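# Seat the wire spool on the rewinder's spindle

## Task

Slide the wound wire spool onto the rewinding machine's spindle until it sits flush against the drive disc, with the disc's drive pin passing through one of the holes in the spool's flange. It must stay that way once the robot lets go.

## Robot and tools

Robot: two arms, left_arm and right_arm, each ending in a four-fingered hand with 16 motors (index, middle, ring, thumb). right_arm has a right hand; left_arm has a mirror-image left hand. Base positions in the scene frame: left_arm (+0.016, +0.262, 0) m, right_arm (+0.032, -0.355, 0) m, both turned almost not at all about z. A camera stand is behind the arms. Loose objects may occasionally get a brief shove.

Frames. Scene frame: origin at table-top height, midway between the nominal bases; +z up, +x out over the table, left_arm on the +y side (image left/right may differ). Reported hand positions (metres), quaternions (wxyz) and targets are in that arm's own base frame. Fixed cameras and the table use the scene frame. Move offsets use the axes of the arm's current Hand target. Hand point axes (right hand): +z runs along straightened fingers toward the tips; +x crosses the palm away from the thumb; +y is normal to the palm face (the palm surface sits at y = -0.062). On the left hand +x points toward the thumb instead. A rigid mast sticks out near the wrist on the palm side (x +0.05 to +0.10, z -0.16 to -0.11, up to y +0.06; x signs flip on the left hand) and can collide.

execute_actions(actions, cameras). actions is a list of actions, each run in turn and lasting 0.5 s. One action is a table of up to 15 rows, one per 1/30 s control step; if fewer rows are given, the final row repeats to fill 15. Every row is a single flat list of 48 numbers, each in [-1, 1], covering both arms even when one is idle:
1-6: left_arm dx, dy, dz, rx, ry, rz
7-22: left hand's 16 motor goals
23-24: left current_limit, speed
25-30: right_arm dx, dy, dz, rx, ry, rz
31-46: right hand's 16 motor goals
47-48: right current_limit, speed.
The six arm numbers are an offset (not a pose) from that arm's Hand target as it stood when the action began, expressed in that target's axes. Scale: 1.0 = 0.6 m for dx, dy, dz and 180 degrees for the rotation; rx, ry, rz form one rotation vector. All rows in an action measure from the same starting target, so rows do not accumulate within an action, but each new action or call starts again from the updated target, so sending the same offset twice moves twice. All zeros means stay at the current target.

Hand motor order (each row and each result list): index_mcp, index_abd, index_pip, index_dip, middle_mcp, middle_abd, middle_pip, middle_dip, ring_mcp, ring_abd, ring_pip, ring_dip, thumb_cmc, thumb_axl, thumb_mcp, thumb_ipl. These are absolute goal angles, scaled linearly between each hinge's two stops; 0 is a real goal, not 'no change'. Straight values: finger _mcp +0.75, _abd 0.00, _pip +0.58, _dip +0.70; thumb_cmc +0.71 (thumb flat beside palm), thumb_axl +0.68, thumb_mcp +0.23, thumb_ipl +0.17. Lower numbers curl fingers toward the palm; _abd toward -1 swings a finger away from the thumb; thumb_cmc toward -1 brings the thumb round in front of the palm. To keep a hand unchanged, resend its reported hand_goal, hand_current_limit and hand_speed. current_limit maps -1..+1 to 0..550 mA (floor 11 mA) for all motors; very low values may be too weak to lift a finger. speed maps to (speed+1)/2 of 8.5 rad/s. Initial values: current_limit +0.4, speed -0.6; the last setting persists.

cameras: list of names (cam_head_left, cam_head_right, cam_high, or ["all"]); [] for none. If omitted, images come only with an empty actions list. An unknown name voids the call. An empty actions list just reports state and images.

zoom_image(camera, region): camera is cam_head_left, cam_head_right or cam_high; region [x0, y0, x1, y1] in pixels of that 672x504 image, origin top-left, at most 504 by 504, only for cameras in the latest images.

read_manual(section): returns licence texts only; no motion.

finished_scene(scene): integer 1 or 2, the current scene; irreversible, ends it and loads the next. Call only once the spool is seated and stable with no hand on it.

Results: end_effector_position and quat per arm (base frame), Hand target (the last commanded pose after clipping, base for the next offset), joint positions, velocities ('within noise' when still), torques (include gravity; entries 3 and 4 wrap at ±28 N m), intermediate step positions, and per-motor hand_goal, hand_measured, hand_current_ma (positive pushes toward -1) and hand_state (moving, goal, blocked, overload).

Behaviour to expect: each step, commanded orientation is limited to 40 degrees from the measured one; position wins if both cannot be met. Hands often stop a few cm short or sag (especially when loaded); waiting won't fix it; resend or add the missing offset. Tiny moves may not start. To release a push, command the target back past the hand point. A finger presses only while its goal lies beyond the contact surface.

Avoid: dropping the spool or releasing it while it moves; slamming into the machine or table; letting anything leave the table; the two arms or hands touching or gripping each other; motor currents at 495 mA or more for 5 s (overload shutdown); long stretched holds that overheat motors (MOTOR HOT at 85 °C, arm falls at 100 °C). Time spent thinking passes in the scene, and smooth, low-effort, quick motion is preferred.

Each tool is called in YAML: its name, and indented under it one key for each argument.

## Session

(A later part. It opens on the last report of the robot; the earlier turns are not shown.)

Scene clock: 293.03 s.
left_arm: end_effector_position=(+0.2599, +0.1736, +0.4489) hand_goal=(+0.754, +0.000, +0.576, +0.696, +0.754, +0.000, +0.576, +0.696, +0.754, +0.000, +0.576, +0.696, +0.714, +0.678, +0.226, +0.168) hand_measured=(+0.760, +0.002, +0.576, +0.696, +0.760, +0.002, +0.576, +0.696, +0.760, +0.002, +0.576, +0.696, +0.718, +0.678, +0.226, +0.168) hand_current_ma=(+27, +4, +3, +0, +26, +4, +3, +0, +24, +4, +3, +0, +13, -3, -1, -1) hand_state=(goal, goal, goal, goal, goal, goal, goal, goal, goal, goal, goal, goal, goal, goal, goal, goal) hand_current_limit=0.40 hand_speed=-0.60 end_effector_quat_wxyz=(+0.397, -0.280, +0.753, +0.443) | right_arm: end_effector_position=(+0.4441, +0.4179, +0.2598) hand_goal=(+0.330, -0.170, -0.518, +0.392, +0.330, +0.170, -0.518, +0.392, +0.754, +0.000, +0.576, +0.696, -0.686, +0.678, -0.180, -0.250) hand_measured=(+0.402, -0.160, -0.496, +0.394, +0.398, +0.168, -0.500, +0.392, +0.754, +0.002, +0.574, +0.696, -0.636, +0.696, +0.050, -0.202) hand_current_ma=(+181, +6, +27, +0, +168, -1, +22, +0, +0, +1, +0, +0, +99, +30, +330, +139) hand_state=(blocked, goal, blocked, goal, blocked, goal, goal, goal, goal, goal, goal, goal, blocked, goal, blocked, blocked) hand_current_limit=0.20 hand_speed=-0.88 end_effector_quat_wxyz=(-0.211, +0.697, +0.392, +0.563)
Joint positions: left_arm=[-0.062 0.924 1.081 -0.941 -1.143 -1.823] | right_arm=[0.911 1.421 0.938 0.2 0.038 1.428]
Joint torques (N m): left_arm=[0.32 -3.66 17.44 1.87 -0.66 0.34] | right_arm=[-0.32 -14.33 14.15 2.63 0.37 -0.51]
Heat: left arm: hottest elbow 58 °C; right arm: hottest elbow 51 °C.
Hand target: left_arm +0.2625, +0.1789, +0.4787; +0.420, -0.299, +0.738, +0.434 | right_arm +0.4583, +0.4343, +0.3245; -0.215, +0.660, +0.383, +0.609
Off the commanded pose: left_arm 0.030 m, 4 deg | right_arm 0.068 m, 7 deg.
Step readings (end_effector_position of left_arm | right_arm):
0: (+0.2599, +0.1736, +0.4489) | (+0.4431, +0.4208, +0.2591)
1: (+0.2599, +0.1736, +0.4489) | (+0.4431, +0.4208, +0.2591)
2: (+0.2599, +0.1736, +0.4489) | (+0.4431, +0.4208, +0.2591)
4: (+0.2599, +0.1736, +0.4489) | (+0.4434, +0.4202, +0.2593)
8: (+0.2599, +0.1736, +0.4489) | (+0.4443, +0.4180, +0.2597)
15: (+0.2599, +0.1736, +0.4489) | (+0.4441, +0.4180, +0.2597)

execute_actions:
  actions: []
  cameras: ["all"]

zoom_image:
  camera: "cam_high"
  region: [240, 220, 320, 280]

zoom_image:
  camera: "cam_head_left"
  region: [240, 230, 285, 275]

zoom_image:
  camera: "cam_head_right"
  region: [255, 220, 300, 265]

Scene clock: 294.37 s.
left_arm: end_effector_position=(+0.2599, +0.1736, +0.4489) hand_goal=(+0.754, +0.000, +0.576, +0.696, +0.754, +0.000, +0.576, +0.696, +0.754, +0.000, +0.576, +0.696, +0.714, +0.678, +0.226, +0.168) hand_measured=(+0.760, +0.002, +0.576, +0.696, +0.760, +0.002, +0.576, +0.696, +0.760, +0.002, +0.576, +0.696, +0.718, +0.678, +0.226, +0.168) hand_current_ma=(+27, +4, +3, +0, +26, +4, +3, +0, +24, +4, +3, +0, +13, -3, -1, -1) hand_state=(goal, goal, goal, goal, goal, goal, goal, goal, goal, goal, goal, goal, goal, goal, goal, goal) hand_current_limit=0.40 hand_speed=-0.60 end_effector_quat_wxyz=(+0.397, -0.280, +0.753, +0.443) | right_arm: end_effector_position=(+0.4441, +0.4179, +0.2598) hand_goal=(+0.330, -0.170, -0.518, +0.392, +0.330, +0.170, -0.518, +0.392, +0.754, +0.000, +0.576, +0.696, -0.686, +0.678, -0.180, -0.250) hand_measured=(+0.402, -0.160, -0.496, +0.394, +0.398, +0.168, -0.500, +0.392, +0.754, +0.002, +0.574, +0.696, -0.636, +0.696, +0.050, -0.202) hand_current_ma=(+181, +6, +27, +0, +168, -1, +22, +0, +0, +1, +0, +0, +99, +30, +330, +139) hand_state=(blocked, goal, blocked, goal, blocked, goal, goal, goal, goal, goal, goal, goal, blocked, goal, blocked, blocked) hand_current_limit=0.20 hand_speed=-0.88 end_effector_quat_wxyz=(-0.211, +0.697, +0.392, +0.563)
Joint positions: left_arm=[-0.062 0.924 1.081 -0.941 -1.143 -1.823] | right_arm=[0.911 1.421 0.938 0.2 0.038 1.428]
Joint velocities: within noise
Joint torques (N m): left_arm=[0.79 -3.6 17.39 1.87 -0.64 0.31] | right_arm=[0.32 -14.51 14.11 2.65 0.36 -0.49]
Heat: left arm: hottest elbow 58 °C; right arm: hottest elbow 51 °C.
Hand target: left_arm +0.2625, +0.1789, +0.4787; +0.420, -0.299, +0.738, +0.434 | right_arm +0.4583, +0.4343, +0.3245; -0.215, +0.660, +0.384, +0.609
Off the commanded pose: left_arm 0.030 m, 4 deg | right_arm 0.068 m, 7 deg.

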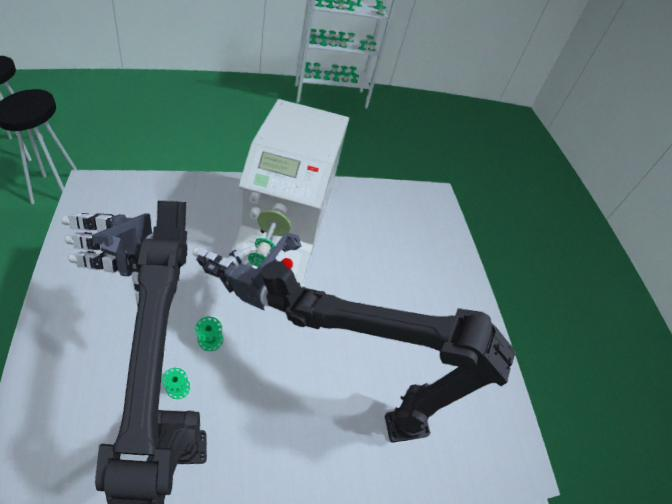

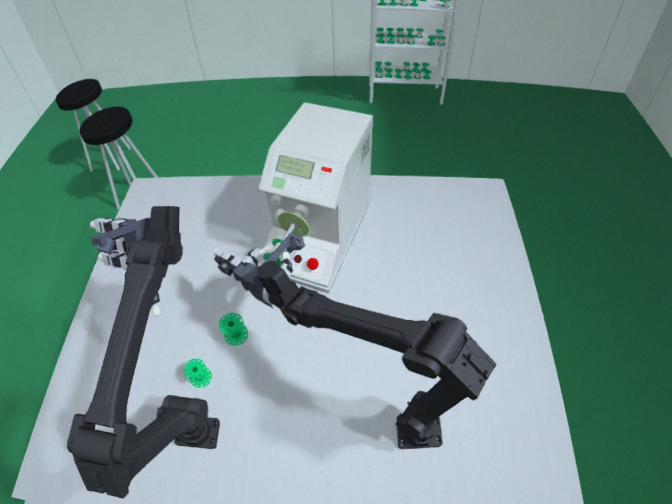

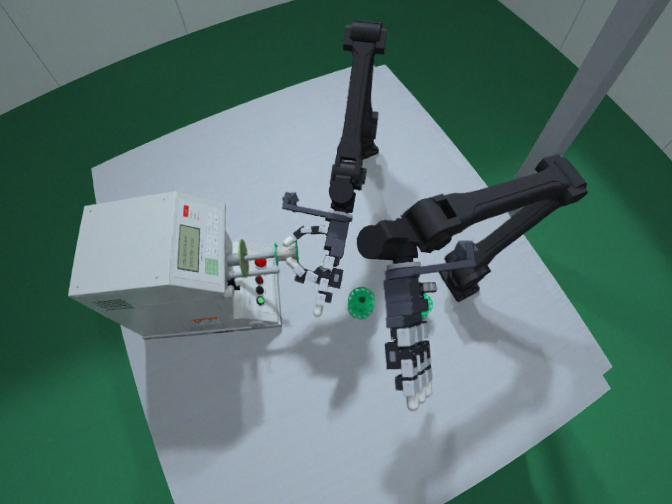

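Scaled by 6.300.

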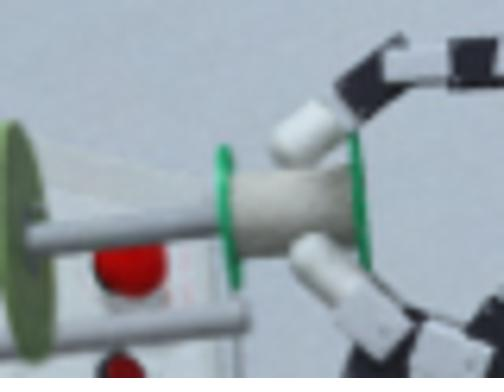

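Scaled by 11.200.

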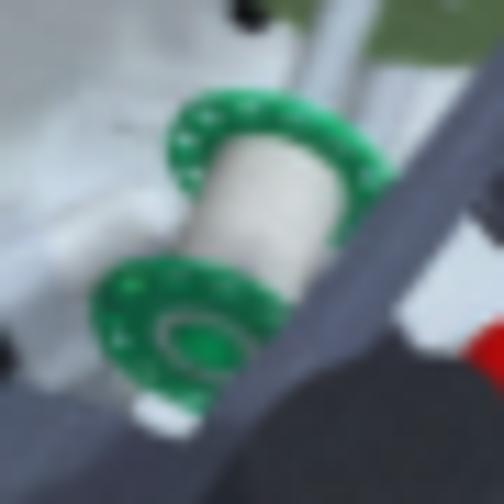

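Scaled by 11.200.

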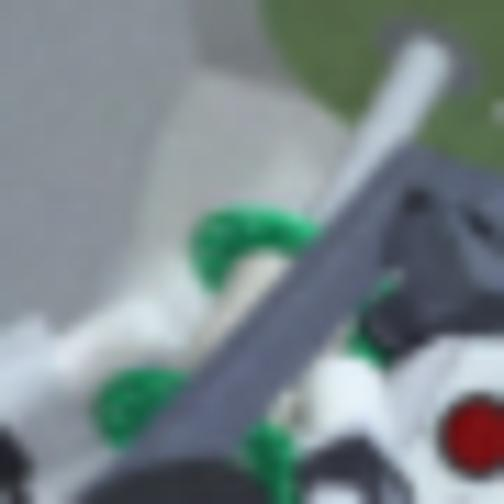

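execute_actions:
  actions:
    - [[0,0,0,0,0,0,0.754,0,0.576,0.696,0.754,0,0.576,0.696,0.754,0,0.576,0.696,0.714,0.678,0.226,0.168,0.4,-0.6,-0.0024,-0.0005,0.0004,0.0006,-0.003,-0.0001,0.33,-0.17,-0.518,0.391,0.33,0.17,-0.518,0.391,0.754,0,0.576,0.696,-0.686,0.678,-0.18,-0.25,0.2,-0.88],[0,0,0,0,0,0,0.754,0,0.576,0.696,0.754,0,0.576,0.696,0.754,0,0.576,0.696,0.714,0.678,0.226,0.168,0.4,-0.6,-0.0048,-0.0009,0.0008,0.0011,-0.006,-0.0002,0.33,-0.17,-0.518,0.391,0.33,0.17,-0.518,0.391,0.754,0,0.576,0.696,-0.686,0.678,-0.18,-0.25,0.2,-0.88]]

Scene clock: 296.27 s.
left_arm: end_effector_position=(+0.2599, +0.1736, +0.4489) hand_goal=(+0.754, +0.000, +0.576, +0.696, +0.754, +0.000, +0.576, +0.696, +0.754, +0.000, +0.576, +0.696, +0.714, +0.678, +0.226, +0.168) hand_measured=(+0.760, +0.002, +0.576, +0.696, +0.760, +0.002, +0.576, +0.696, +0.760, +0.002, +0.576, +0.696, +0.718, +0.678, +0.226, +0.168) hand_current_ma=(+27, +4, +3, +0, +26, +4, +3, +0, +24, +4, +3, +0, +13, -3, -1, -1) hand_state=(goal, goal, goal, goal, goal, goal, goal, goal, goal, goal, goal, goal, goal, goal, goal, goal) hand_current_limit=0.40 hand_speed=-0.60 end_effector_quat_wxyz=(+0.397, -0.280, +0.753, +0.443) | right_arm: end_effector_position=(+0.4442, +0.4179, +0.2597) hand_goal=(+0.330, -0.170, -0.518, +0.392, +0.330, +0.170, -0.518, +0.392, +0.754, +0.000, +0.576, +0.696, -0.686, +0.678, -0.180, -0.250) hand_measured=(+0.402, -0.160, -0.496, +0.394, +0.398, +0.168, -0.500, +0.392, +0.754, +0.002, +0.574, +0.696, -0.636, +0.696, +0.050, -0.202) hand_current_ma=(+181, +6, +27, +0, +168, -1, +22, +0, +0, +1, +0, +0, +99, +30, +330, +139) hand_state=(blocked, goal, blocked, goal, blocked, goal, goal, goal, goal, goal, goal, goal, blocked, goal, blocked, blocked) hand_current_limit=0.20 hand_speed=-0.88 end_effector_quat_wxyz=(-0.209, +0.698, +0.393, +0.561)
Joint positions: left_arm=[-0.062 0.924 1.081 -0.941 -1.143 -1.823] | right_arm=[0.911 1.421 0.941 0.192 0.039 1.427]
Joint torques (N m): left_arm=[0.32 -3.84 17.46 1.91 -0.64 0.37] | right_arm=[-1.26 -14.97 14.37 2.07 0.33 -0.48]
Heat: left arm: hottest elbow 58 °C; right arm: hottest elbow 52 °C.
Hand target: left_arm +0.2625, +0.1789, +0.4787; +0.420, -0.299, +0.738, +0.434 | right_arm +0.4584, +0.4342, +0.3215; -0.213, +0.665, +0.387, +0.602
Off the commanded pose: left_arm 0.030 m, 4 deg | right_arm 0.065 m, 6 deg.
Step readings (end_effector_position of left_arm | right_arm):
0: (+0.2599, +0.1736, +0.4489) | (+0.4441, +0.4179, +0.2598)
1: (+0.2599, +0.1736, +0.4489) | (+0.4441, +0.4179, +0.2598)
2: (+0.2599, +0.1736, +0.4489) | (+0.4441, +0.4179, +0.2598)
4: (+0.2599, +0.1736, +0.4489) | (+0.4441, +0.4179, +0.2598)
8: (+0.2599, +0.1736, +0.4489) | (+0.4442, +0.4179, +0.2598)
15: (+0.2599, +0.1736, +0.4489) | (+0.4443, +0.4179, +0.2598)

execute_actions:
  actions:
    - [[0,0,0,0,0,0,0.754,0,0.576,0.696,0.754,0,0.576,0.696,0.754,0,0.576,0.696,0.714,0.678,0.226,0.168,0.4,-0.6,-0.0048,-0.0009,0.0008,0.0007,-0.0038,-0.0001,0.33,-0.17,-0.518,0.391,0.33,0.17,-0.518,0.391,0.754,0,0.576,0.696,-0.686,0.678,-0.18,-0.25,0.2,-0.88]]
  cameras: ["all"]

zoom_image:
  camera: "cam_high"
  region: [240, 220, 320, 280]

zoom_image:
  camera: "cam_head_left"
  region: [240, 230, 285, 275]

Scene clock: 297.83 s.
left_arm: end_effector_position=(+0.2599, +0.1736, +0.4489) hand_goal=(+0.754, +0.000, +0.576, +0.696, +0.754, +0.000, +0.576, +0.696, +0.754, +0.000, +0.576, +0.696, +0.714, +0.678, +0.226, +0.168) hand_measured=(+0.760, +0.002, +0.576, +0.696, +0.760, +0.002, +0.576, +0.696, +0.760, +0.002, +0.576, +0.696, +0.718, +0.678, +0.226, +0.168) hand_current_ma=(+27, +4, +3, +0, +26, +4, +3, +0, +24, +4, +3, +0, +13, -3, -1, -1) hand_state=(goal, goal, goal, goal, goal, goal, goal, goal, goal, goal, goal, goal, goal, goal, goal, goal) hand_current_limit=0.40 hand_speed=-0.60 end_effector_quat_wxyz=(+0.397, -0.280, +0.753, +0.443) | right_arm: end_effector_position=(+0.4443, +0.4179, +0.2592) hand_goal=(+0.330, -0.170, -0.518, +0.392, +0.330, +0.170, -0.518, +0.392, +0.754, +0.000, +0.576, +0.696, -0.686, +0.678, -0.180, -0.250) hand_measured=(+0.402, -0.160, -0.496, +0.394, +0.398, +0.168, -0.500, +0.392, +0.754, +0.002, +0.574, +0.696, -0.636, +0.696, +0.050, -0.202) hand_current_ma=(+181, +6, +27, +0, +168, -1, +22, +0, +0, +1, +0, +0, +99, +30, +330, +139) hand_state=(blocked, goal, blocked, goal, blocked, goal, goal, goal, goal, goal, goal, goal, blocked, goal, blocked, blocked) hand_current_limit=0.20 hand_speed=-0.88 end_effector_quat_wxyz=(-0.208, +0.700, +0.395, +0.558)
Joint positions: left_arm=[-0.062 0.924 1.081 -0.941 -1.143 -1.823] | right_arm=[0.911 1.421 0.945 0.181 0.039 1.426]
Joint torques (N m): left_arm=[0.67 -3.6 17.48 1.84 -0.65 0.34] | right_arm=[-0.09 -13.63 14.31 2.15 0.29 -0.53]
Heat: left arm: hottest elbow 58 °C; right arm: hottest elbow 52 °C.
Hand target: left_arm +0.2625, +0.1789, +0.4787; +0.420, -0.299, +0.738, +0.434 | right_arm +0.4583, +0.4342, +0.3185; -0.211, +0.669, +0.389, +0.598
Off the commanded pose: left_arm 0.030 m, 4 deg | right_arm 0.063 m, 6 deg.
Step readings (end_effector_position of left_arm | right_arm):
0: (+0.2599, +0.1736, +0.4489) | (+0.4442, +0.4179, +0.2597)
1: (+0.2599, +0.1736, +0.4489) | (+0.4442, +0.4179, +0.2597)
2: (+0.2599, +0.1736, +0.4489) | (+0.4442, +0.4178, +0.2595)
4: (+0.2599, +0.1736, +0.4489) | (+0.4442, +0.4178, +0.2594)
8: (+0.2599, +0.1736, +0.4489) | (+0.4443, +0.4179, +0.2593)
15: (+0.2599, +0.1736, +0.4489) | (+0.4443, +0.4179, +0.2593)

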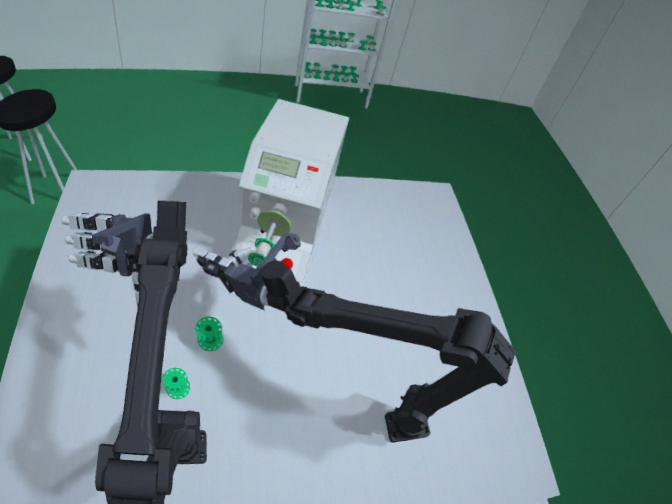

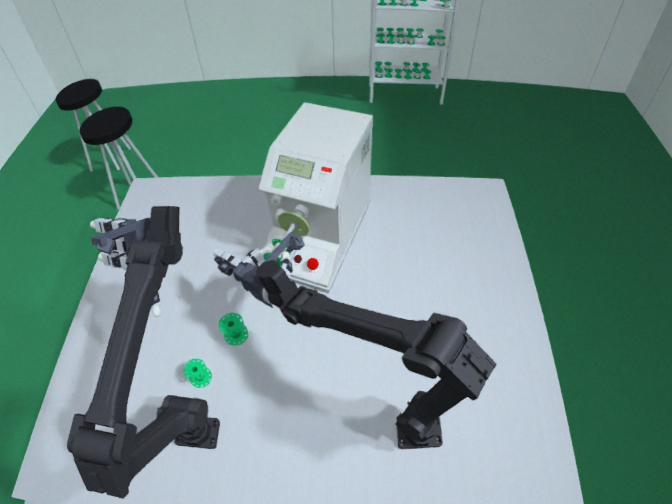

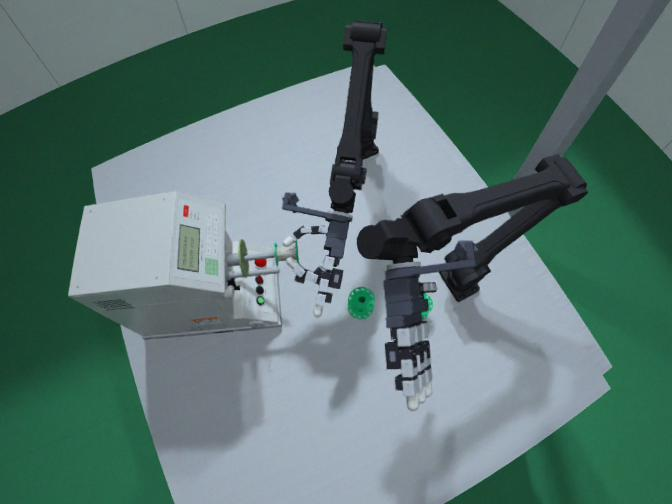

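Scaled by 6.300.

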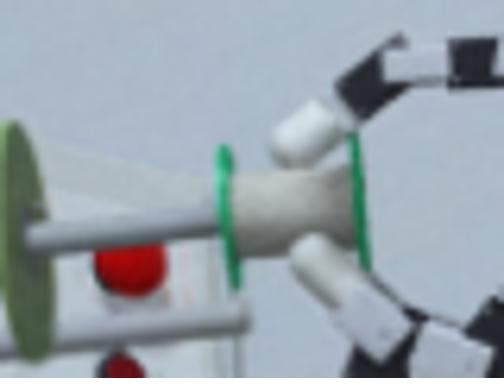

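Scaled by 11.200.

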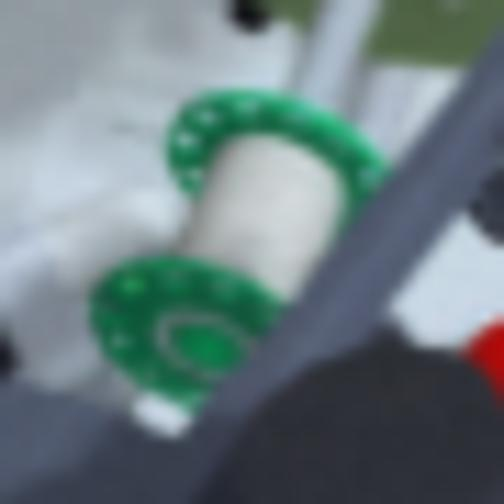

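execute_actions:
  actions:
    - [[0,0,0,0,0,0,0.754,0,0.576,0.696,0.754,0,0.576,0.696,0.754,0,0.576,0.696,0.714,0.678,0.226,0.168,0.4,-0.6,-0.0025,0.0061,0.0005,0,0,0,0.33,-0.17,-0.518,0.391,0.33,0.17,-0.518,0.391,0.754,0,0.576,0.696,-0.686,0.678,-0.18,-0.25,0.2,-0.88],[0,0,0,0,0,0,0.754,0,0.576,0.696,0.754,0,0.576,0.696,0.754,0,0.576,0.696,0.714,0.678,0.226,0.168,0.4,-0.6,-0.0055,0.0129,0.0014,0,0,0,0.33,-0.17,-0.518,0.391,0.33,0.17,-0.518,0.391,0.754,0,0.576,0.696,-0.686,0.678,-0.18,-0.25,0.2,-0.88]]
  cameras: ["all"]

zoom_image:
  camera: "cam_high"
  region: [240, 220, 320, 280]

zoom_image:
  camera: "cam_head_left"
  region: [240, 230, 285, 275]

Scene clock: 299.27 s.
left_arm: end_effector_position=(+0.2599, +0.1736, +0.4489) hand_goal=(+0.754, +0.000, +0.576, +0.696, +0.754, +0.000, +0.576, +0.696, +0.754, +0.000, +0.576, +0.696, +0.714, +0.678, +0.226, +0.168) hand_measured=(+0.760, +0.002, +0.576, +0.696, +0.760, +0.002, +0.576, +0.696, +0.760, +0.002, +0.576, +0.696, +0.718, +0.678, +0.226, +0.168) hand_current_ma=(+27, +4, +3, +0, +26, +4, +3, +0, +24, +4, +3, +0, +13, -3, -1, -1) hand_state=(goal, goal, goal, goal, goal, goal, goal, goal, goal, goal, goal, goal, goal, goal, goal, goal) hand_current_limit=0.40 hand_speed=-0.60 end_effector_quat_wxyz=(+0.397, -0.280, +0.753, +0.443) | right_arm: end_effector_position=(+0.4444, +0.4187, +0.2590) hand_goal=(+0.330, -0.170, -0.518, +0.392, +0.330, +0.170, -0.518, +0.392, +0.754, +0.000, +0.576, +0.696, -0.686, +0.678, -0.180, -0.250) hand_measured=(+0.402, -0.160, -0.496, +0.394, +0.398, +0.168, -0.500, +0.392, +0.754, +0.002, +0.574, +0.696, -0.636, +0.696, +0.050, -0.202) hand_current_ma=(+181, +6, +27, +0, +168, -1, +22, +0, +0, +1, +0, +0, +99, +30, +330, +139) hand_state=(blocked, goal, blocked, goal, blocked, goal, goal, goal, goal, goal, goal, goal, blocked, goal, blocked, blocked) hand_current_limit=0.20 hand_speed=-0.88 end_effector_quat_wxyz=(-0.210, +0.699, +0.397, +0.557)
Joint positions: left_arm=[-0.062 0.924 1.081 -0.941 -1.143 -1.823] | right_arm=[0.909 1.421 0.945 0.181 0.03 1.424]
Joint torques (N m): left_arm=[0.67 -3.49 17.44 1.85 -0.66 0.32] | right_arm=[-1.49 -13.57 14.06 2.21 0.01 -0.48]
Heat: left arm: hottest elbow 58 °C; right arm: hottest elbow 52 °C.
Hand target: left_arm +0.2625, +0.1789, +0.4787; +0.420, -0.299, +0.738, +0.434 | right_arm +0.4648, +0.4293, +0.3166; -0.211, +0.668, +0.389, +0.598
Off the commanded pose: left_arm 0.030 m, 4 deg | right_arm 0.062 m, 6 deg.
Step readings (end_effector_position of left_arm | right_arm):
0: (+0.2599, +0.1736, +0.4489) | (+0.4443, +0.4179, +0.2592)
1: (+0.2599, +0.1736, +0.4489) | (+0.4443, +0.4179, +0.2592)
2: (+0.2599, +0.1736, +0.4489) | (+0.4443, +0.4179, +0.2592)
4: (+0.2599, +0.1736, +0.4489) | (+0.4441, +0.4183, +0.2592)
8: (+0.2599, +0.1736, +0.4489) | (+0.4443, +0.4186, +0.2590)
15: (+0.2599, +0.1736, +0.4489) | (+0.4444, +0.4186, +0.2590)

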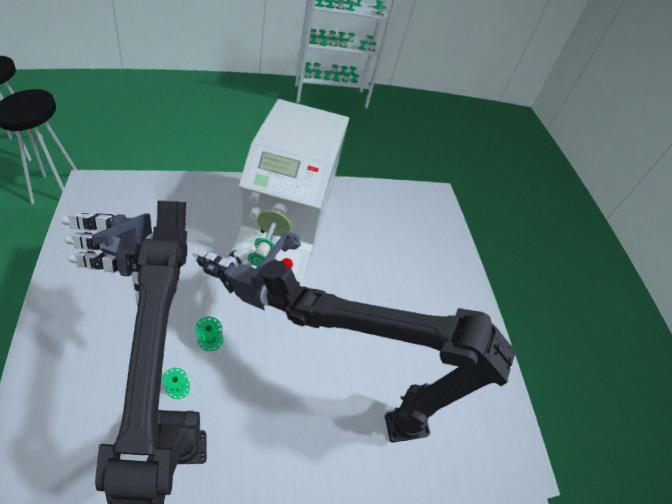

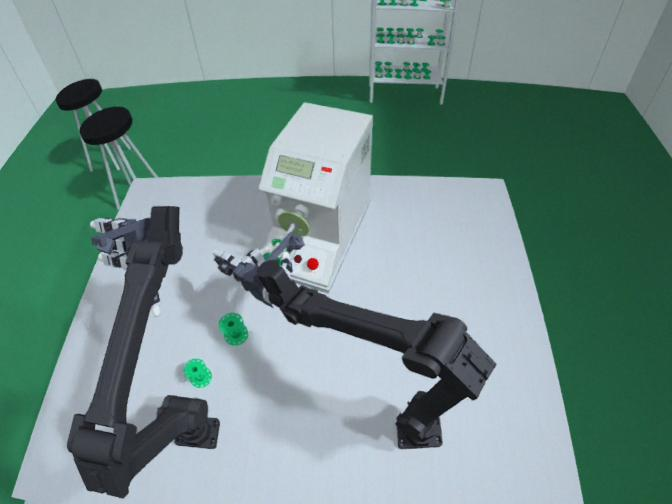

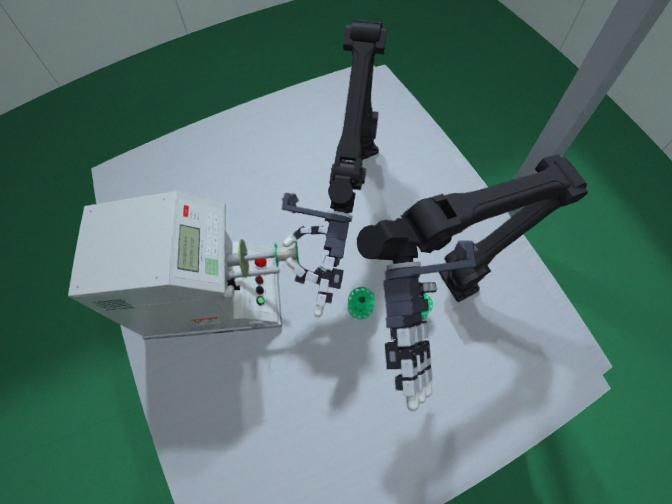

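Scaled by 6.300.

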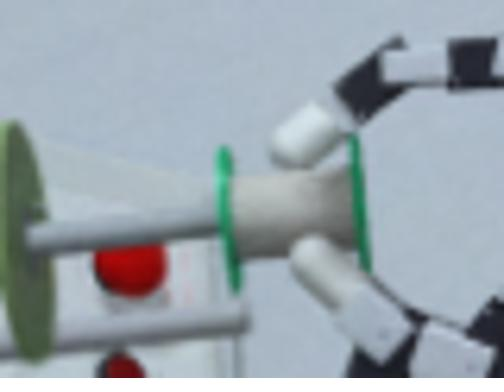

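Scaled by 11.200.

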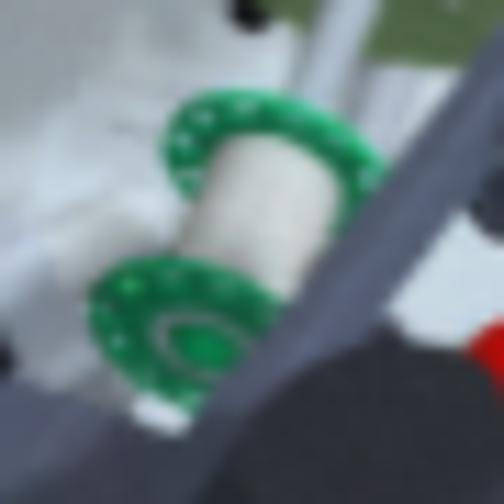

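execute_actions:
  actions:
    - [[0,0,0,0,0,0,0.754,0,0.576,0.696,0.754,0,0.576,0.696,0.754,0,0.576,0.696,0.714,0.678,0.226,0.168,0.4,-0.6,-0.0024,-0.0044,-0.0035,0.0004,-0.0022,-0.0001,0.33,-0.17,-0.518,0.391,0.33,0.17,-0.518,0.391,0.754,0,0.576,0.696,-0.686,0.678,-0.18,-0.25,0.2,-0.88],[0,0,0,0,0,0,0.754,0,0.576,0.696,0.754,0,0.576,0.696,0.754,0,0.576,0.696,0.714,0.678,0.226,0.168,0.4,-0.6,-0.0048,-0.0049,-0.0031,0.0008,-0.0044,-0.0001,0.33,-0.17,-0.518,0.391,0.33,0.17,-0.518,0.391,0.754,0,0.576,0.696,-0.686,0.678,-0.18,-0.25,0.2,-0.88]]

Scene clock: 300.93 s.
left_arm: end_effector_position=(+0.2599, +0.1736, +0.4489) hand_goal=(+0.754, +0.000, +0.576, +0.696, +0.754, +0.000, +0.576, +0.696, +0.754, +0.000, +0.576, +0.696, +0.714, +0.678, +0.226, +0.168) hand_measured=(+0.760, +0.002, +0.576, +0.696, +0.760, +0.002, +0.576, +0.696, +0.760, +0.002, +0.576, +0.696, +0.718, +0.678, +0.226, +0.168) hand_current_ma=(+27, +4, +3, +0, +26, +4, +3, +0, +24, +4, +3, +0, +13, -3, -1, -1) hand_state=(goal, goal, goal, goal, goal, goal, goal, goal, goal, goal, goal, goal, goal, goal, goal, goal) hand_current_limit=0.40 hand_speed=-0.60 end_effector_quat_wxyz=(+0.397, -0.280, +0.753, +0.443) | right_arm: end_effector_position=(+0.4441, +0.4182, +0.2578) hand_goal=(+0.330, -0.170, -0.518, +0.392, +0.330, +0.170, -0.518, +0.392, +0.754, +0.000, +0.576, +0.696, -0.686, +0.678, -0.180, -0.250) hand_measured=(+0.402, -0.160, -0.496, +0.394, +0.398, +0.168, -0.500, +0.392, +0.754, +0.002, +0.574, +0.696, -0.636, +0.696, +0.050, -0.202) hand_current_ma=(+181, +6, +27, +0, +168, -1, +21, +0, +0, +1, +0, +0, +99, +30, +330, +139) hand_state=(blocked, goal, blocked, goal, blocked, goal, goal, goal, goal, goal, goal, goal, blocked, goal, blocked, blocked) hand_current_limit=0.20 hand_speed=-0.88 end_effector_quat_wxyz=(-0.207, +0.699, +0.401, +0.555)
Joint positions: left_arm=[-0.062 0.924 1.081 -0.941 -1.143 -1.823] | right_arm=[0.909 1.421 0.945 0.173 0.03 1.417]
Joint torques (N m): left_arm=[0.03 -3.55 17.37 1.89 -0.63 0.35] | right_arm=[-1.79 -14.56 14.17 1.63 0.18 -0.41]
Heat: left arm: hottest elbow 58 °C; right arm: hottest elbow 52 °C.
Hand target: left_arm +0.2625, +0.1789, +0.4787; +0.420, -0.299, +0.738, +0.434 | right_arm +0.4614, +0.4290, +0.3137; -0.209, +0.672, +0.391, +0.593
Off the commanded pose: left_arm 0.030 m, 4 deg | right_arm 0.059 m, 5 deg.
Step readings (end_effector_position of left_arm | right_arm):
0: (+0.2599, +0.1736, +0.4489) | (+0.4444, +0.4187, +0.2590)
1: (+0.2599, +0.1736, +0.4489) | (+0.4444, +0.4187, +0.2590)
2: (+0.2599, +0.1736, +0.4489) | (+0.4444, +0.4187, +0.2590)
4: (+0.2599, +0.1736, +0.4489) | (+0.4443, +0.4185, +0.2586)
8: (+0.2599, +0.1736, +0.4489) | (+0.4442, +0.4184, +0.2581)
15: (+0.2599, +0.1736, +0.4489) | (+0.4441, +0.4183, +0.2579)

execute_actions:
  actions:
    - [[0,0,0,0,0,0,0.754,0,0.576,0.696,0.754,0,0.576,0.696,0.754,0,0.576,0.696,0.714,0.678,0.226,0.168,0.4,-0.6,-0.0032,-0.0006,0.0007,0.0006,-0.0033,-0.0001,0.33,-0.17,-0.518,0.391,0.33,0.17,-0.518,0.391,0.754,0,0.576,0.696,-0.686,0.678,-0.18,-0.25,0.2,-0.88],[0,0,0,0,0,0,0.754,0,0.576,0.696,0.754,0,0.576,0.696,0.754,0,0.576,0.696,0.714,0.678,0.226,0.168,0.4,-0.6,-0.0032,-0.0006,0.0007,0.0006,-0.0033,-0.0001,0.33,-0.17,-0.518,0.391,0.33,0.17,-0.518,0.391,0.754,0,0.576,0.696,-0.686,0.678,-0.18,-0.25,0.2,-0.88],[0,0,0,0,0,0,0.754,0,0.576,0.696,0.754,0,0.576,0.696,0.754,0,0.576,0.696,0.714,0.678,0.226,0.168,0.4,-0.6,-0.0039,0.0057,0.0028,0.0006,-0.0033,-0.0001,0.33,-0.17,-0.518,0.391,0.33,0.17,-0.518,0.391,0.754,0,0.576,0.696,-0.686,0.678,-0.18,-0.25,0.2,-0.88]]
  cameras: ["all"]

zoom_image:
  camera: "cam_high"
  region: [240, 220, 320, 280]

zoom_image:
  camera: "cam_head_left"
  region: [240, 230, 285, 275]

Scene clock: 302.97 s.
left_arm: end_effector_position=(+0.2599, +0.1736, +0.4489) hand_goal=(+0.754, +0.000, +0.576, +0.696, +0.754, +0.000, +0.576, +0.696, +0.754, +0.000, +0.576, +0.696, +0.714, +0.678, +0.226, +0.168) hand_measured=(+0.760, +0.002, +0.576, +0.696, +0.760, +0.002, +0.576, +0.696, +0.760, +0.002, +0.576, +0.696, +0.718, +0.678, +0.226, +0.168) hand_current_ma=(+27, +4, +3, +0, +26, +4, +3, +0, +24, +4, +3, +0, +13, -3, -1, -1) hand_state=(goal, goal, goal, goal, goal, goal, goal, goal, goal, goal, goal, goal, goal, goal, goal, goal) hand_current_limit=0.40 hand_speed=-0.60 end_effector_quat_wxyz=(+0.397, -0.280, +0.753, +0.443) | right_arm: end_effector_position=(+0.4441, +0.4178, +0.2562) hand_goal=(+0.330, -0.170, -0.518, +0.392, +0.330, +0.170, -0.518, +0.392, +0.754, +0.000, +0.576, +0.696, -0.686, +0.678, -0.180, -0.250) hand_measured=(+0.402, -0.160, -0.496, +0.396, +0.398, +0.168, -0.506, +0.390, +0.754, +0.002, +0.574, +0.696, -0.636, +0.696, +0.050, -0.202) hand_current_ma=(+181, +6, +27, +2, +168, -1, +13, -1, +0, +1, +0, +0, +99, +30, +330, +139) hand_state=(blocked, goal, blocked, goal, blocked, goal, goal, goal, goal, goal, goal, goal, blocked, goal, blocked, blocked) hand_current_limit=0.20 hand_speed=-0.88 end_effector_quat_wxyz=(-0.205, +0.701, +0.403, +0.551)
Joint positions: left_arm=[-0.062 0.924 1.081 -0.941 -1.143 -1.823] | right_arm=[0.907 1.421 0.947 0.161 0.027 1.414]
Joint torques (N m): left_arm=[0.32 -3.55 17.43 1.87 -0.61 0.35] | right_arm=[-1.85 -14.33 14.17 2.1 0.03 -0.46]
Heat: left arm: hottest elbow 58 °C; right arm: hottest elbow 52 °C.
Hand target: left_arm +0.2625, +0.1789, +0.4787; +0.420, -0.299, +0.738, +0.434 | right_arm +0.4651, +0.4275, +0.3117; -0.208, +0.675, +0.393, +0.589
Off the commanded pose: left_arm 0.030 m, 4 deg | right_arm 0.060 m, 5 deg.
Step readings (end_effector_position of left_arm | right_arm):
0: (+0.2599, +0.1736, +0.4489) | (+0.4441, +0.4182, +0.2578)
1: (+0.2599, +0.1736, +0.4489) | (+0.4441, +0.4182, +0.2577)
2: (+0.2599, +0.1736, +0.4489) | (+0.4441, +0.4182, +0.2576)
4: (+0.2599, +0.1736, +0.4489) | (+0.4440, +0.4180, +0.2571)
8: (+0.2599, +0.1736, +0.4489) | (+0.4441, +0.4179, +0.2565)
15: (+0.2599, +0.1736, +0.4489) | (+0.4441, +0.4178, +0.2562)

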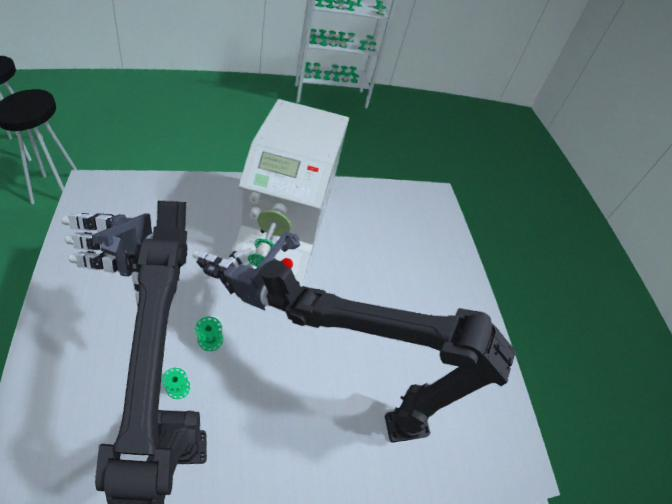

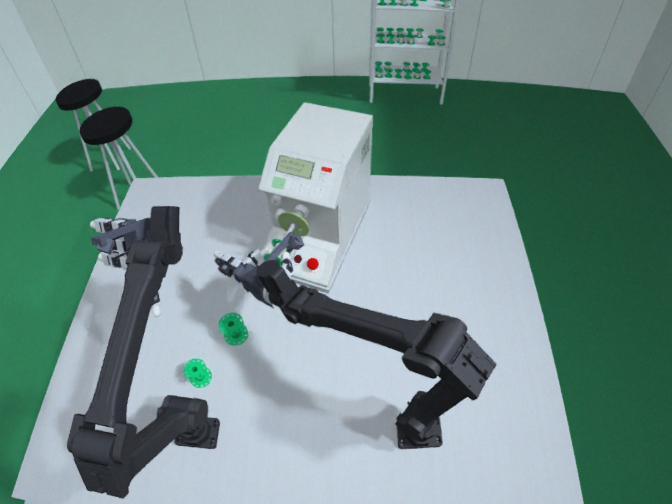

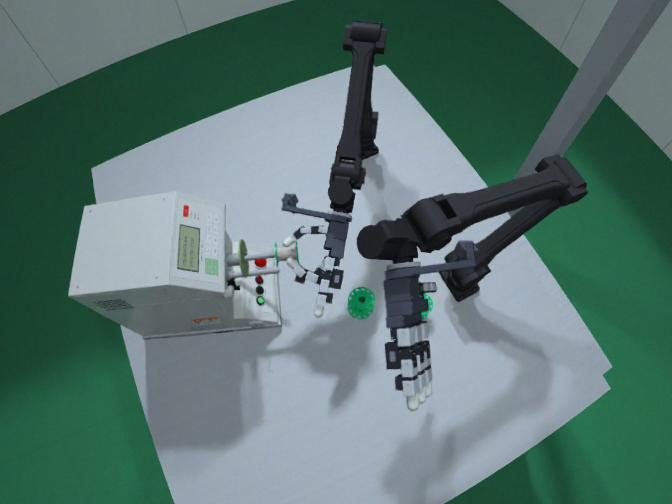

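Scaled by 6.300.

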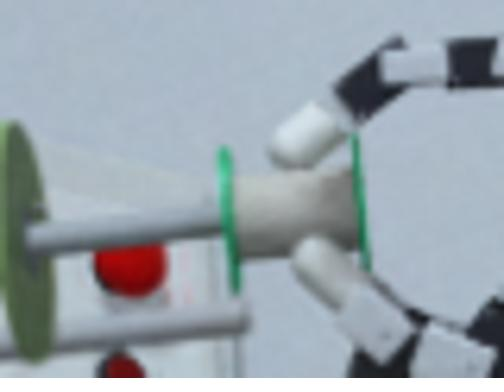

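Scaled by 11.200.

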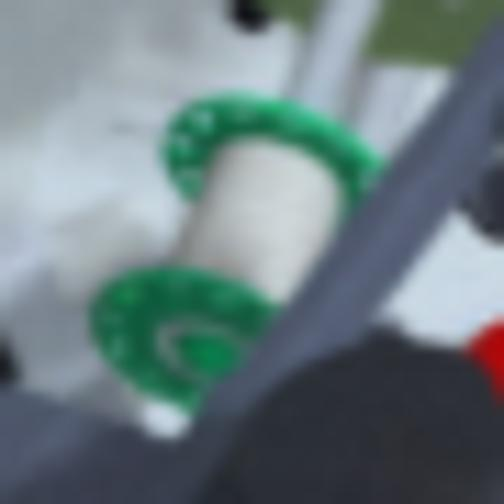

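execute_actions:
  actions:
    - [[0,0,0,0,0,0,0.754,0,0.576,0.696,0.754,0,0.576,0.696,0.754,0,0.576,0.696,0.714,0.678,0.226,0.168,0.4,-0.6,-0.0016,-0.0003,0.0003,0.0003,-0.0016,-0.0001,0.33,-0.17,-0.518,0.391,0.33,0.17,-0.518,0.391,0.754,0,0.576,0.696,-0.686,0.678,-0.18,-0.25,0.2,-0.88]]
    - [[0,0,0,0,0,0,0.754,0,0.576,0.696,0.754,0,0.576,0.696,0.754,0,0.576,0.696,0.714,0.678,0.226,0.168,0.4,-0.6,0,0.002,-0.0013,-0.0027,-0.0005,0.0006,0.33,-0.17,-0.518,0.391,0.33,0.17,-0.518,0.391,0.754,0,0.576,0.696,-0.686,0.678,-0.18,-0.25,0.2,-0.88]]
    - [[0,0,0,0,0,0,0.754,0,0.576,0.696,0.754,0,0.576,0.696,0.754,0,0.576,0.696,0.714,0.678,0.226,0.168,0.4,-0.6,-0.0023,0.0028,0.0015,0.0003,-0.0016,-0.0001,0.33,-0.17,-0.518,0.391,0.33,0.17,-0.518,0.391,0.754,0,0.576,0.696,-0.686,0.678,-0.18,-0.25,0.2,-0.88]]

Scene clock: 307.40 s.
left_arm: end_effector_position=(+0.2599, +0.1736, +0.4489) hand_goal=(+0.754, +0.000, +0.576, +0.696, +0.754, +0.000, +0.576, +0.696, +0.754, +0.000, +0.576, +0.696, +0.714, +0.678, +0.226, +0.168) hand_measured=(+0.760, +0.002, +0.576, +0.696, +0.760, +0.002, +0.576, +0.696, +0.760, +0.002, +0.576, +0.696, +0.718, +0.678, +0.226, +0.168) hand_current_ma=(+27, +4, +3, +0, +26, +4, +3, +0, +24, +4, +3, +0, +13, -3, -1, -1) hand_state=(goal, goal, goal, goal, goal, goal, goal, goal, goal, goal, goal, goal, goal, goal, goal, goal) hand_current_limit=0.40 hand_speed=-0.60 end_effector_quat_wxyz=(+0.397, -0.280, +0.753, +0.443) | right_arm: end_effector_position=(+0.4444, +0.4172, +0.2554) hand_goal=(+0.330, -0.170, -0.518, +0.392, +0.330, +0.170, -0.518, +0.392, +0.754, +0.000, +0.576, +0.696, -0.686, +0.678, -0.180, -0.250) hand_measured=(+0.402, -0.160, -0.496, +0.396, +0.398, +0.168, -0.508, +0.388, +0.754, +0.002, +0.574, +0.696, -0.636, +0.696, +0.050, -0.202) hand_current_ma=(+181, +6, +27, +3, +168, -1, +9, -2, +0, +1, +0, +0, +99, +29, +330, +139) hand_state=(blocked, goal, blocked, goal, blocked, goal, goal, goal, goal, goal, goal, goal, blocked, goal, blocked, blocked) hand_current_limit=0.20 hand_speed=-0.88 end_effector_quat_wxyz=(-0.202, +0.703, +0.406, +0.548)
Joint positions: left_arm=[-0.062 0.924 1.081 -0.941 -1.143 -1.823] | right_arm=[0.907 1.421 0.95 0.148 0.028 1.411]
Joint torques (N m): left_arm=[0.56 -3.6 17.51 1.99 -0.64 0.35] | right_arm=[-1.79 -13.74 14.22 2.09 0.16 -0.37]
Heat: left arm: hottest elbow 58 °C; right arm: hottest elbow 52 °C.
Hand target: left_arm +0.2625, +0.1789, +0.4787; +0.420, -0.299, +0.738, +0.434 | right_arm +0.4675, +0.4252, +0.3098; -0.203, +0.680, +0.392, +0.586
Off the commanded pose: left_arm 0.030 m, 4 deg | right_arm 0.060 m, 5 deg.
Step readings (end_effector_position of left_arm | right_arm):
0: (+0.2599, +0.1736, +0.4489) | (+0.4441, +0.4178, +0.2562)
1: (+0.2599, +0.1736, +0.4489) | (+0.4441, +0.4178, +0.2562)
2: (+0.2599, +0.1736, +0.4489) | (+0.4441, +0.4178, +0.2561)
4: (+0.2599, +0.1736, +0.4489) | (+0.4442, +0.4175, +0.2559)
8: (+0.2599, +0.1736, +0.4489) | (+0.4443, +0.4173, +0.2555)
15: (+0.2599, +0.1736, +0.4489) | (+0.4443, +0.4173, +0.2554)
16: (+0.2599, +0.1736, +0.4489) | (+0.4443, +0.4173, +0.2554)
17: (+0.2599, +0.1736, +0.4489) | (+0.4443, +0.4173, +0.2554)
19: (+0.2599, +0.1736, +0.4489) | (+0.4444, +0.4173, +0.2556)
23: (+0.2599, +0.1736, +0.4489) | (+0.4444, +0.4173, +0.2556)
30: (+0.2599, +0.1736, +0.4489) | (+0.4444, +0.4172, +0.2556)
31: (+0.2599, +0.1736, +0.4489) | (+0.4444, +0.4172, +0.2556)
32: (+0.2599, +0.1736, +0.4489) | (+0.4444, +0.4172, +0.2555)
34: (+0.2599, +0.1736, +0.4489) | (+0.4444, +0.4172, +0.2555)
38: (+0.2599, +0.1736, +0.4489) | (+0.4444, +0.4172, +0.2554)
45: (+0.2599, +0.1736, +0.4489) | (+0.4444, +0.4172, +0.2554)

zoom_image:
  camera: "cam_head_left"
  region: [264, 222, 280, 238]

zoom_image:
  camera: "cam_head_left"
  region: [252, 234, 280, 262]

zoom_image:
  camera: "cam_head_right"
  region: [268, 232, 292, 256]

Scaled by 31.500.
This view is cut from an older image: the scene may have changed since it was taken.

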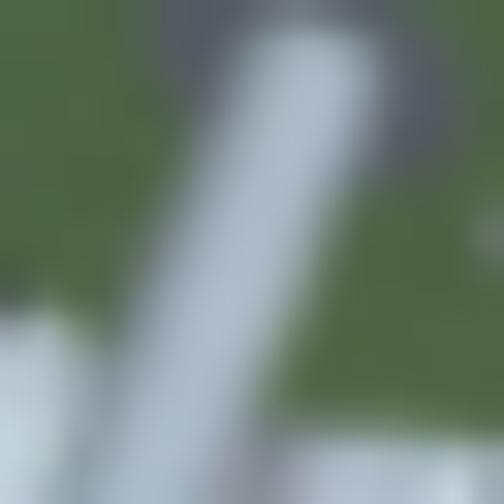

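Scaled by 18.000.
This view is cut from an older image: the scene may have changed since it was taken.

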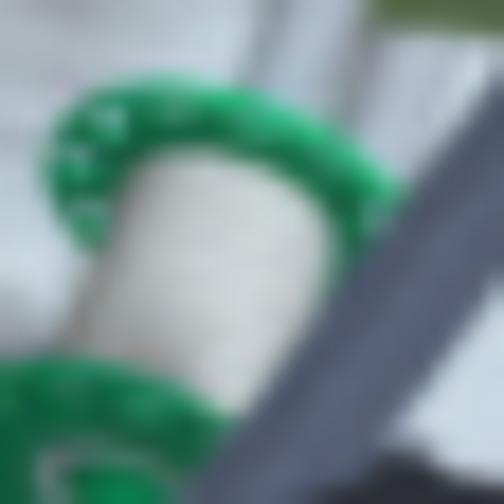

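Scaled by 21.000.
This view is cut from an older image: the scene may have changed since it was taken.

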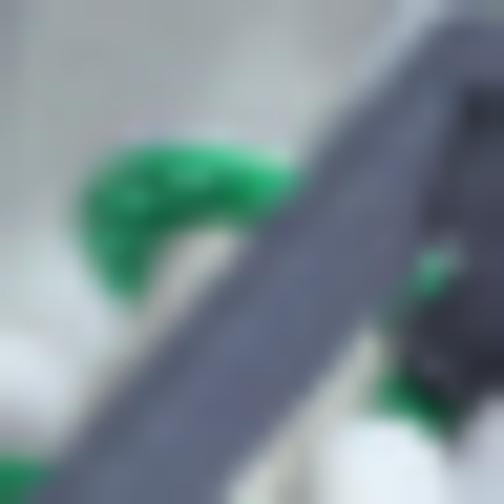

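execute_actions:
  actions:
    - [[0,0,0,0,0,0,0.754,0,0.576,0.696,0.754,0,0.576,0.696,0.754,0,0.576,0.696,0.714,0.678,0.226,0.168,0.4,-0.6,0.0028,-0.0235,-0.0079,0,0,0,0.33,-0.17,-0.518,0.391,0.33,0.17,-0.518,0.391,0.754,0,0.576,0.696,-0.686,0.678,-0.18,-0.25,0.2,-0.88],[0,0,0,0,0,0,0.754,0,0.576,0.696,0.754,0,0.576,0.696,0.754,0,0.576,0.696,0.714,0.678,0.226,0.168,0.4,-0.6,0.0055,-0.047,-0.0159,0,0,0,0.33,-0.17,-0.518,0.391,0.33,0.17,-0.518,0.391,0.754,0,0.576,0.696,-0.686,0.678,-0.18,-0.25,0.2,-0.88],[0,0,0,0,0,0,0.754,0,0.576,0.696,0.754,0,0.576,0.696,0.754,0,0.576,0.696,0.714,0.678,0.226,0.168,0.4,-0.6,0.0083,-0.0706,-0.0238,0,0,0,0.33,-0.17,-0.518,0.391,0.33,0.17,-0.518,0.391,0.754,0,0.576,0.696,-0.686,0.678,-0.18,-0.25,0.2,-0.88]]
  cameras: ["all"]

zoom_image:
  camera: "cam_high"
  region: [240, 220, 320, 280]

zoom_image:
  camera: "cam_head_left"
  region: [240, 230, 285, 275]

zoom_image:
  camera: "cam_head_right"
  region: [255, 220, 300, 265]

Scene clock: 313.63 s.
left_arm: end_effector_position=(+0.2599, +0.1736, +0.4489) hand_goal=(+0.754, +0.000, +0.576, +0.696, +0.754, +0.000, +0.576, +0.696, +0.754, +0.000, +0.576, +0.696, +0.714, +0.678, +0.226, +0.168) hand_measured=(+0.760, +0.002, +0.576, +0.696, +0.760, +0.002, +0.576, +0.696, +0.760, +0.002, +0.576, +0.696, +0.718, +0.678, +0.226, +0.168) hand_current_ma=(+27, +4, +3, +0, +26, +4, +3, +0, +24, +4, +3, +0, +13, -3, -1, -1) hand_state=(goal, goal, goal, goal, goal, goal, goal, goal, goal, goal, goal, goal, goal, goal, goal, goal) hand_current_limit=0.40 hand_speed=-0.60 end_effector_quat_wxyz=(+0.397, -0.280, +0.753, +0.443) | right_arm: end_effector_position=(+0.4187, +0.4335, +0.2579) hand_goal=(+0.330, -0.170, -0.518, +0.392, +0.330, +0.170, -0.518, +0.392, +0.754, +0.000, +0.576, +0.696, -0.686, +0.678, -0.180, -0.250) hand_measured=(+0.402, -0.160, -0.496, +0.396, +0.398, +0.168, -0.504, +0.390, +0.754, +0.002, +0.574, +0.696, -0.638, +0.696, +0.050, -0.202) hand_current_ma=(+181, +6, +27, +3, +168, +0, +13, -1, +0, +1, +0, +0, +97, +27, +330, +139) hand_state=(blocked, goal, blocked, goal, blocked, goal, goal, goal, goal, goal, goal, goal, blocked, goal, blocked, blocked) hand_current_limit=0.20 hand_speed=-0.88 end_effector_quat_wxyz=(-0.191, +0.703, +0.406, +0.552)
Joint positions: left_arm=[-0.062 0.924 1.081 -0.941 -1.143 -1.823] | right_arm=[0.982 1.418 0.95 0.143 0.117 1.42]
Joint torques (N m): left_arm=[0.44 -3.55 17.42 1.94 -0.64 0.34] | right_arm=[-0.67 -15.85 12.51 2.14 0.28 -0.21]
Heat: left arm: hottest elbow 58 °C; right arm: hottest elbow 52 °C.
Hand target: left_arm +0.2625, +0.1789, +0.4787; +0.420, -0.299, +0.738, +0.434 | right_arm +0.4258, +0.4420, +0.3102; -0.203, +0.679, +0.392, +0.586
Off the commanded pose: left_arm 0.030 m, 4 deg | right_arm 0.053 m, 5 deg.
Step readings (end_effector_position of left_arm | right_arm):
0: (+0.2599, +0.1736, +0.4489) | (+0.4444, +0.4172, +0.2554)
1: (+0.2599, +0.1736, +0.4489) | (+0.4444, +0.4172, +0.2554)
2: (+0.2599, +0.1736, +0.4489) | (+0.4445, +0.4168, +0.2555)
4: (+0.2599, +0.1736, +0.4489) | (+0.4429, +0.4165, +0.2561)
8: (+0.2599, +0.1736, +0.4489) | (+0.4318, +0.4229, +0.2566)
15: (+0.2599, +0.1736, +0.4489) | (+0.4187, +0.4342, +0.2571)

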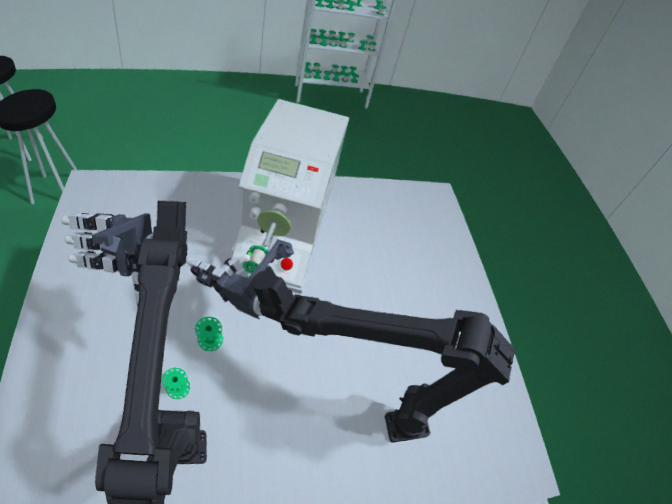

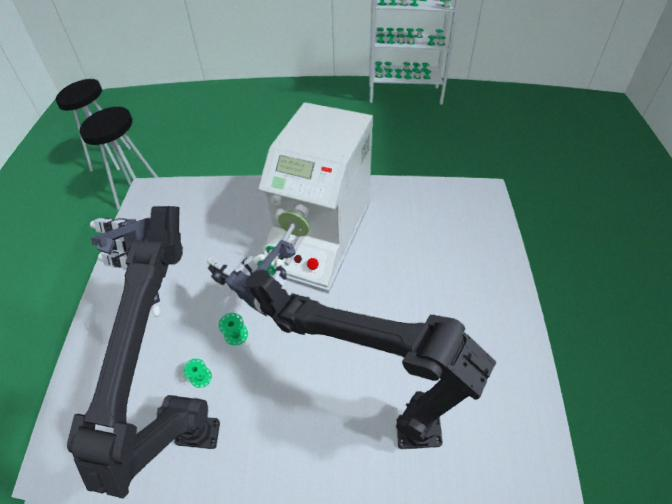

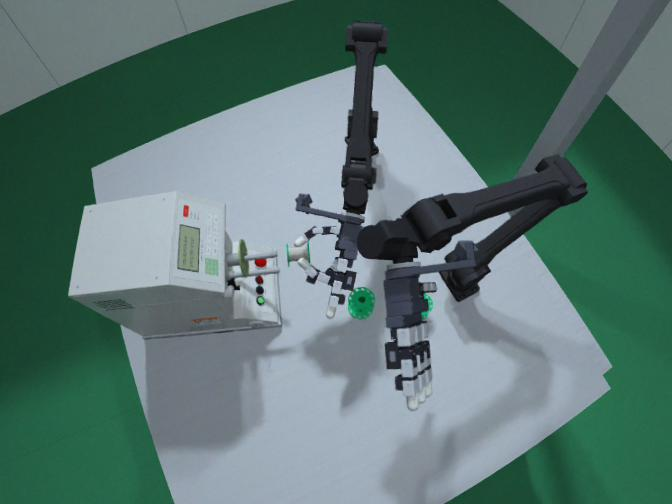

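Scaled by 6.300.

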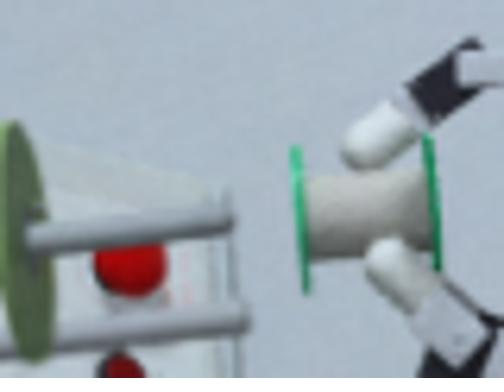

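Scaled by 11.200.

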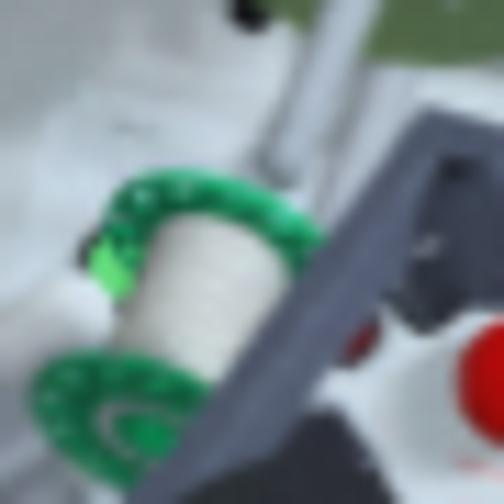

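Scaled by 11.200.

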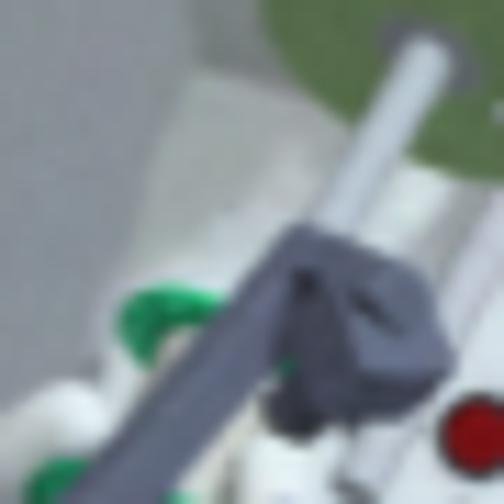

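zoom_image:
  camera: "cam_head_left"
  region: [258, 234, 274, 250]

zoom_image:
  camera: "cam_high"
  region: [268, 246, 284, 262]

zoom_image:
  camera: "cam_head_right"
  region: [278, 230, 294, 246]

Scaled by 31.500.

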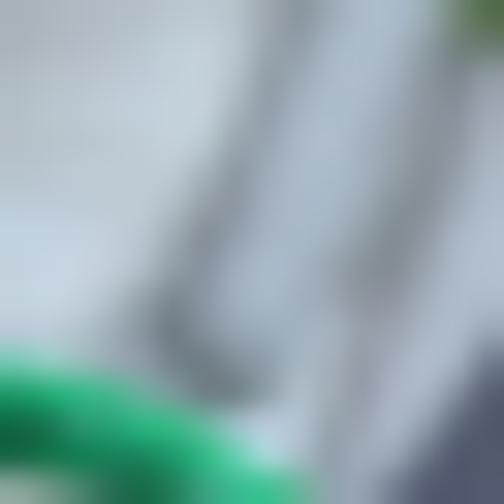

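Scaled by 31.500.

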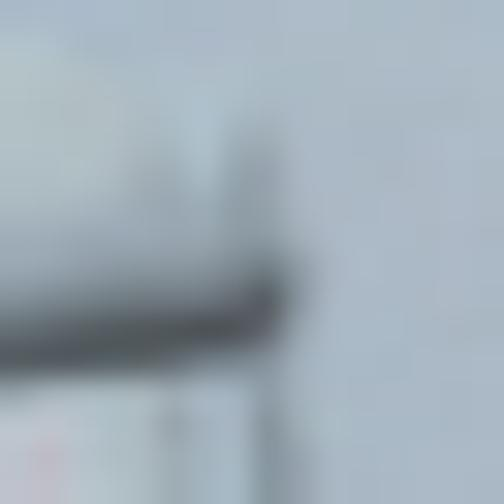

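Scaled by 31.500.

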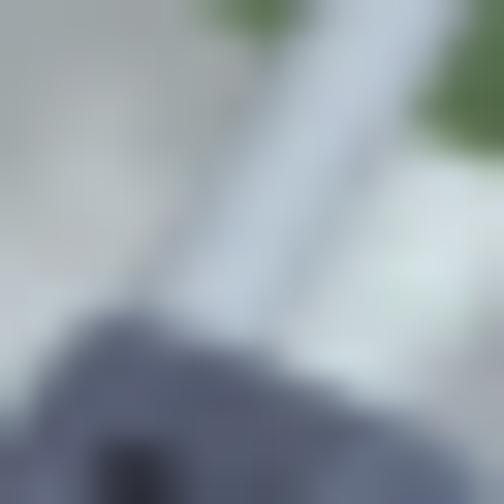

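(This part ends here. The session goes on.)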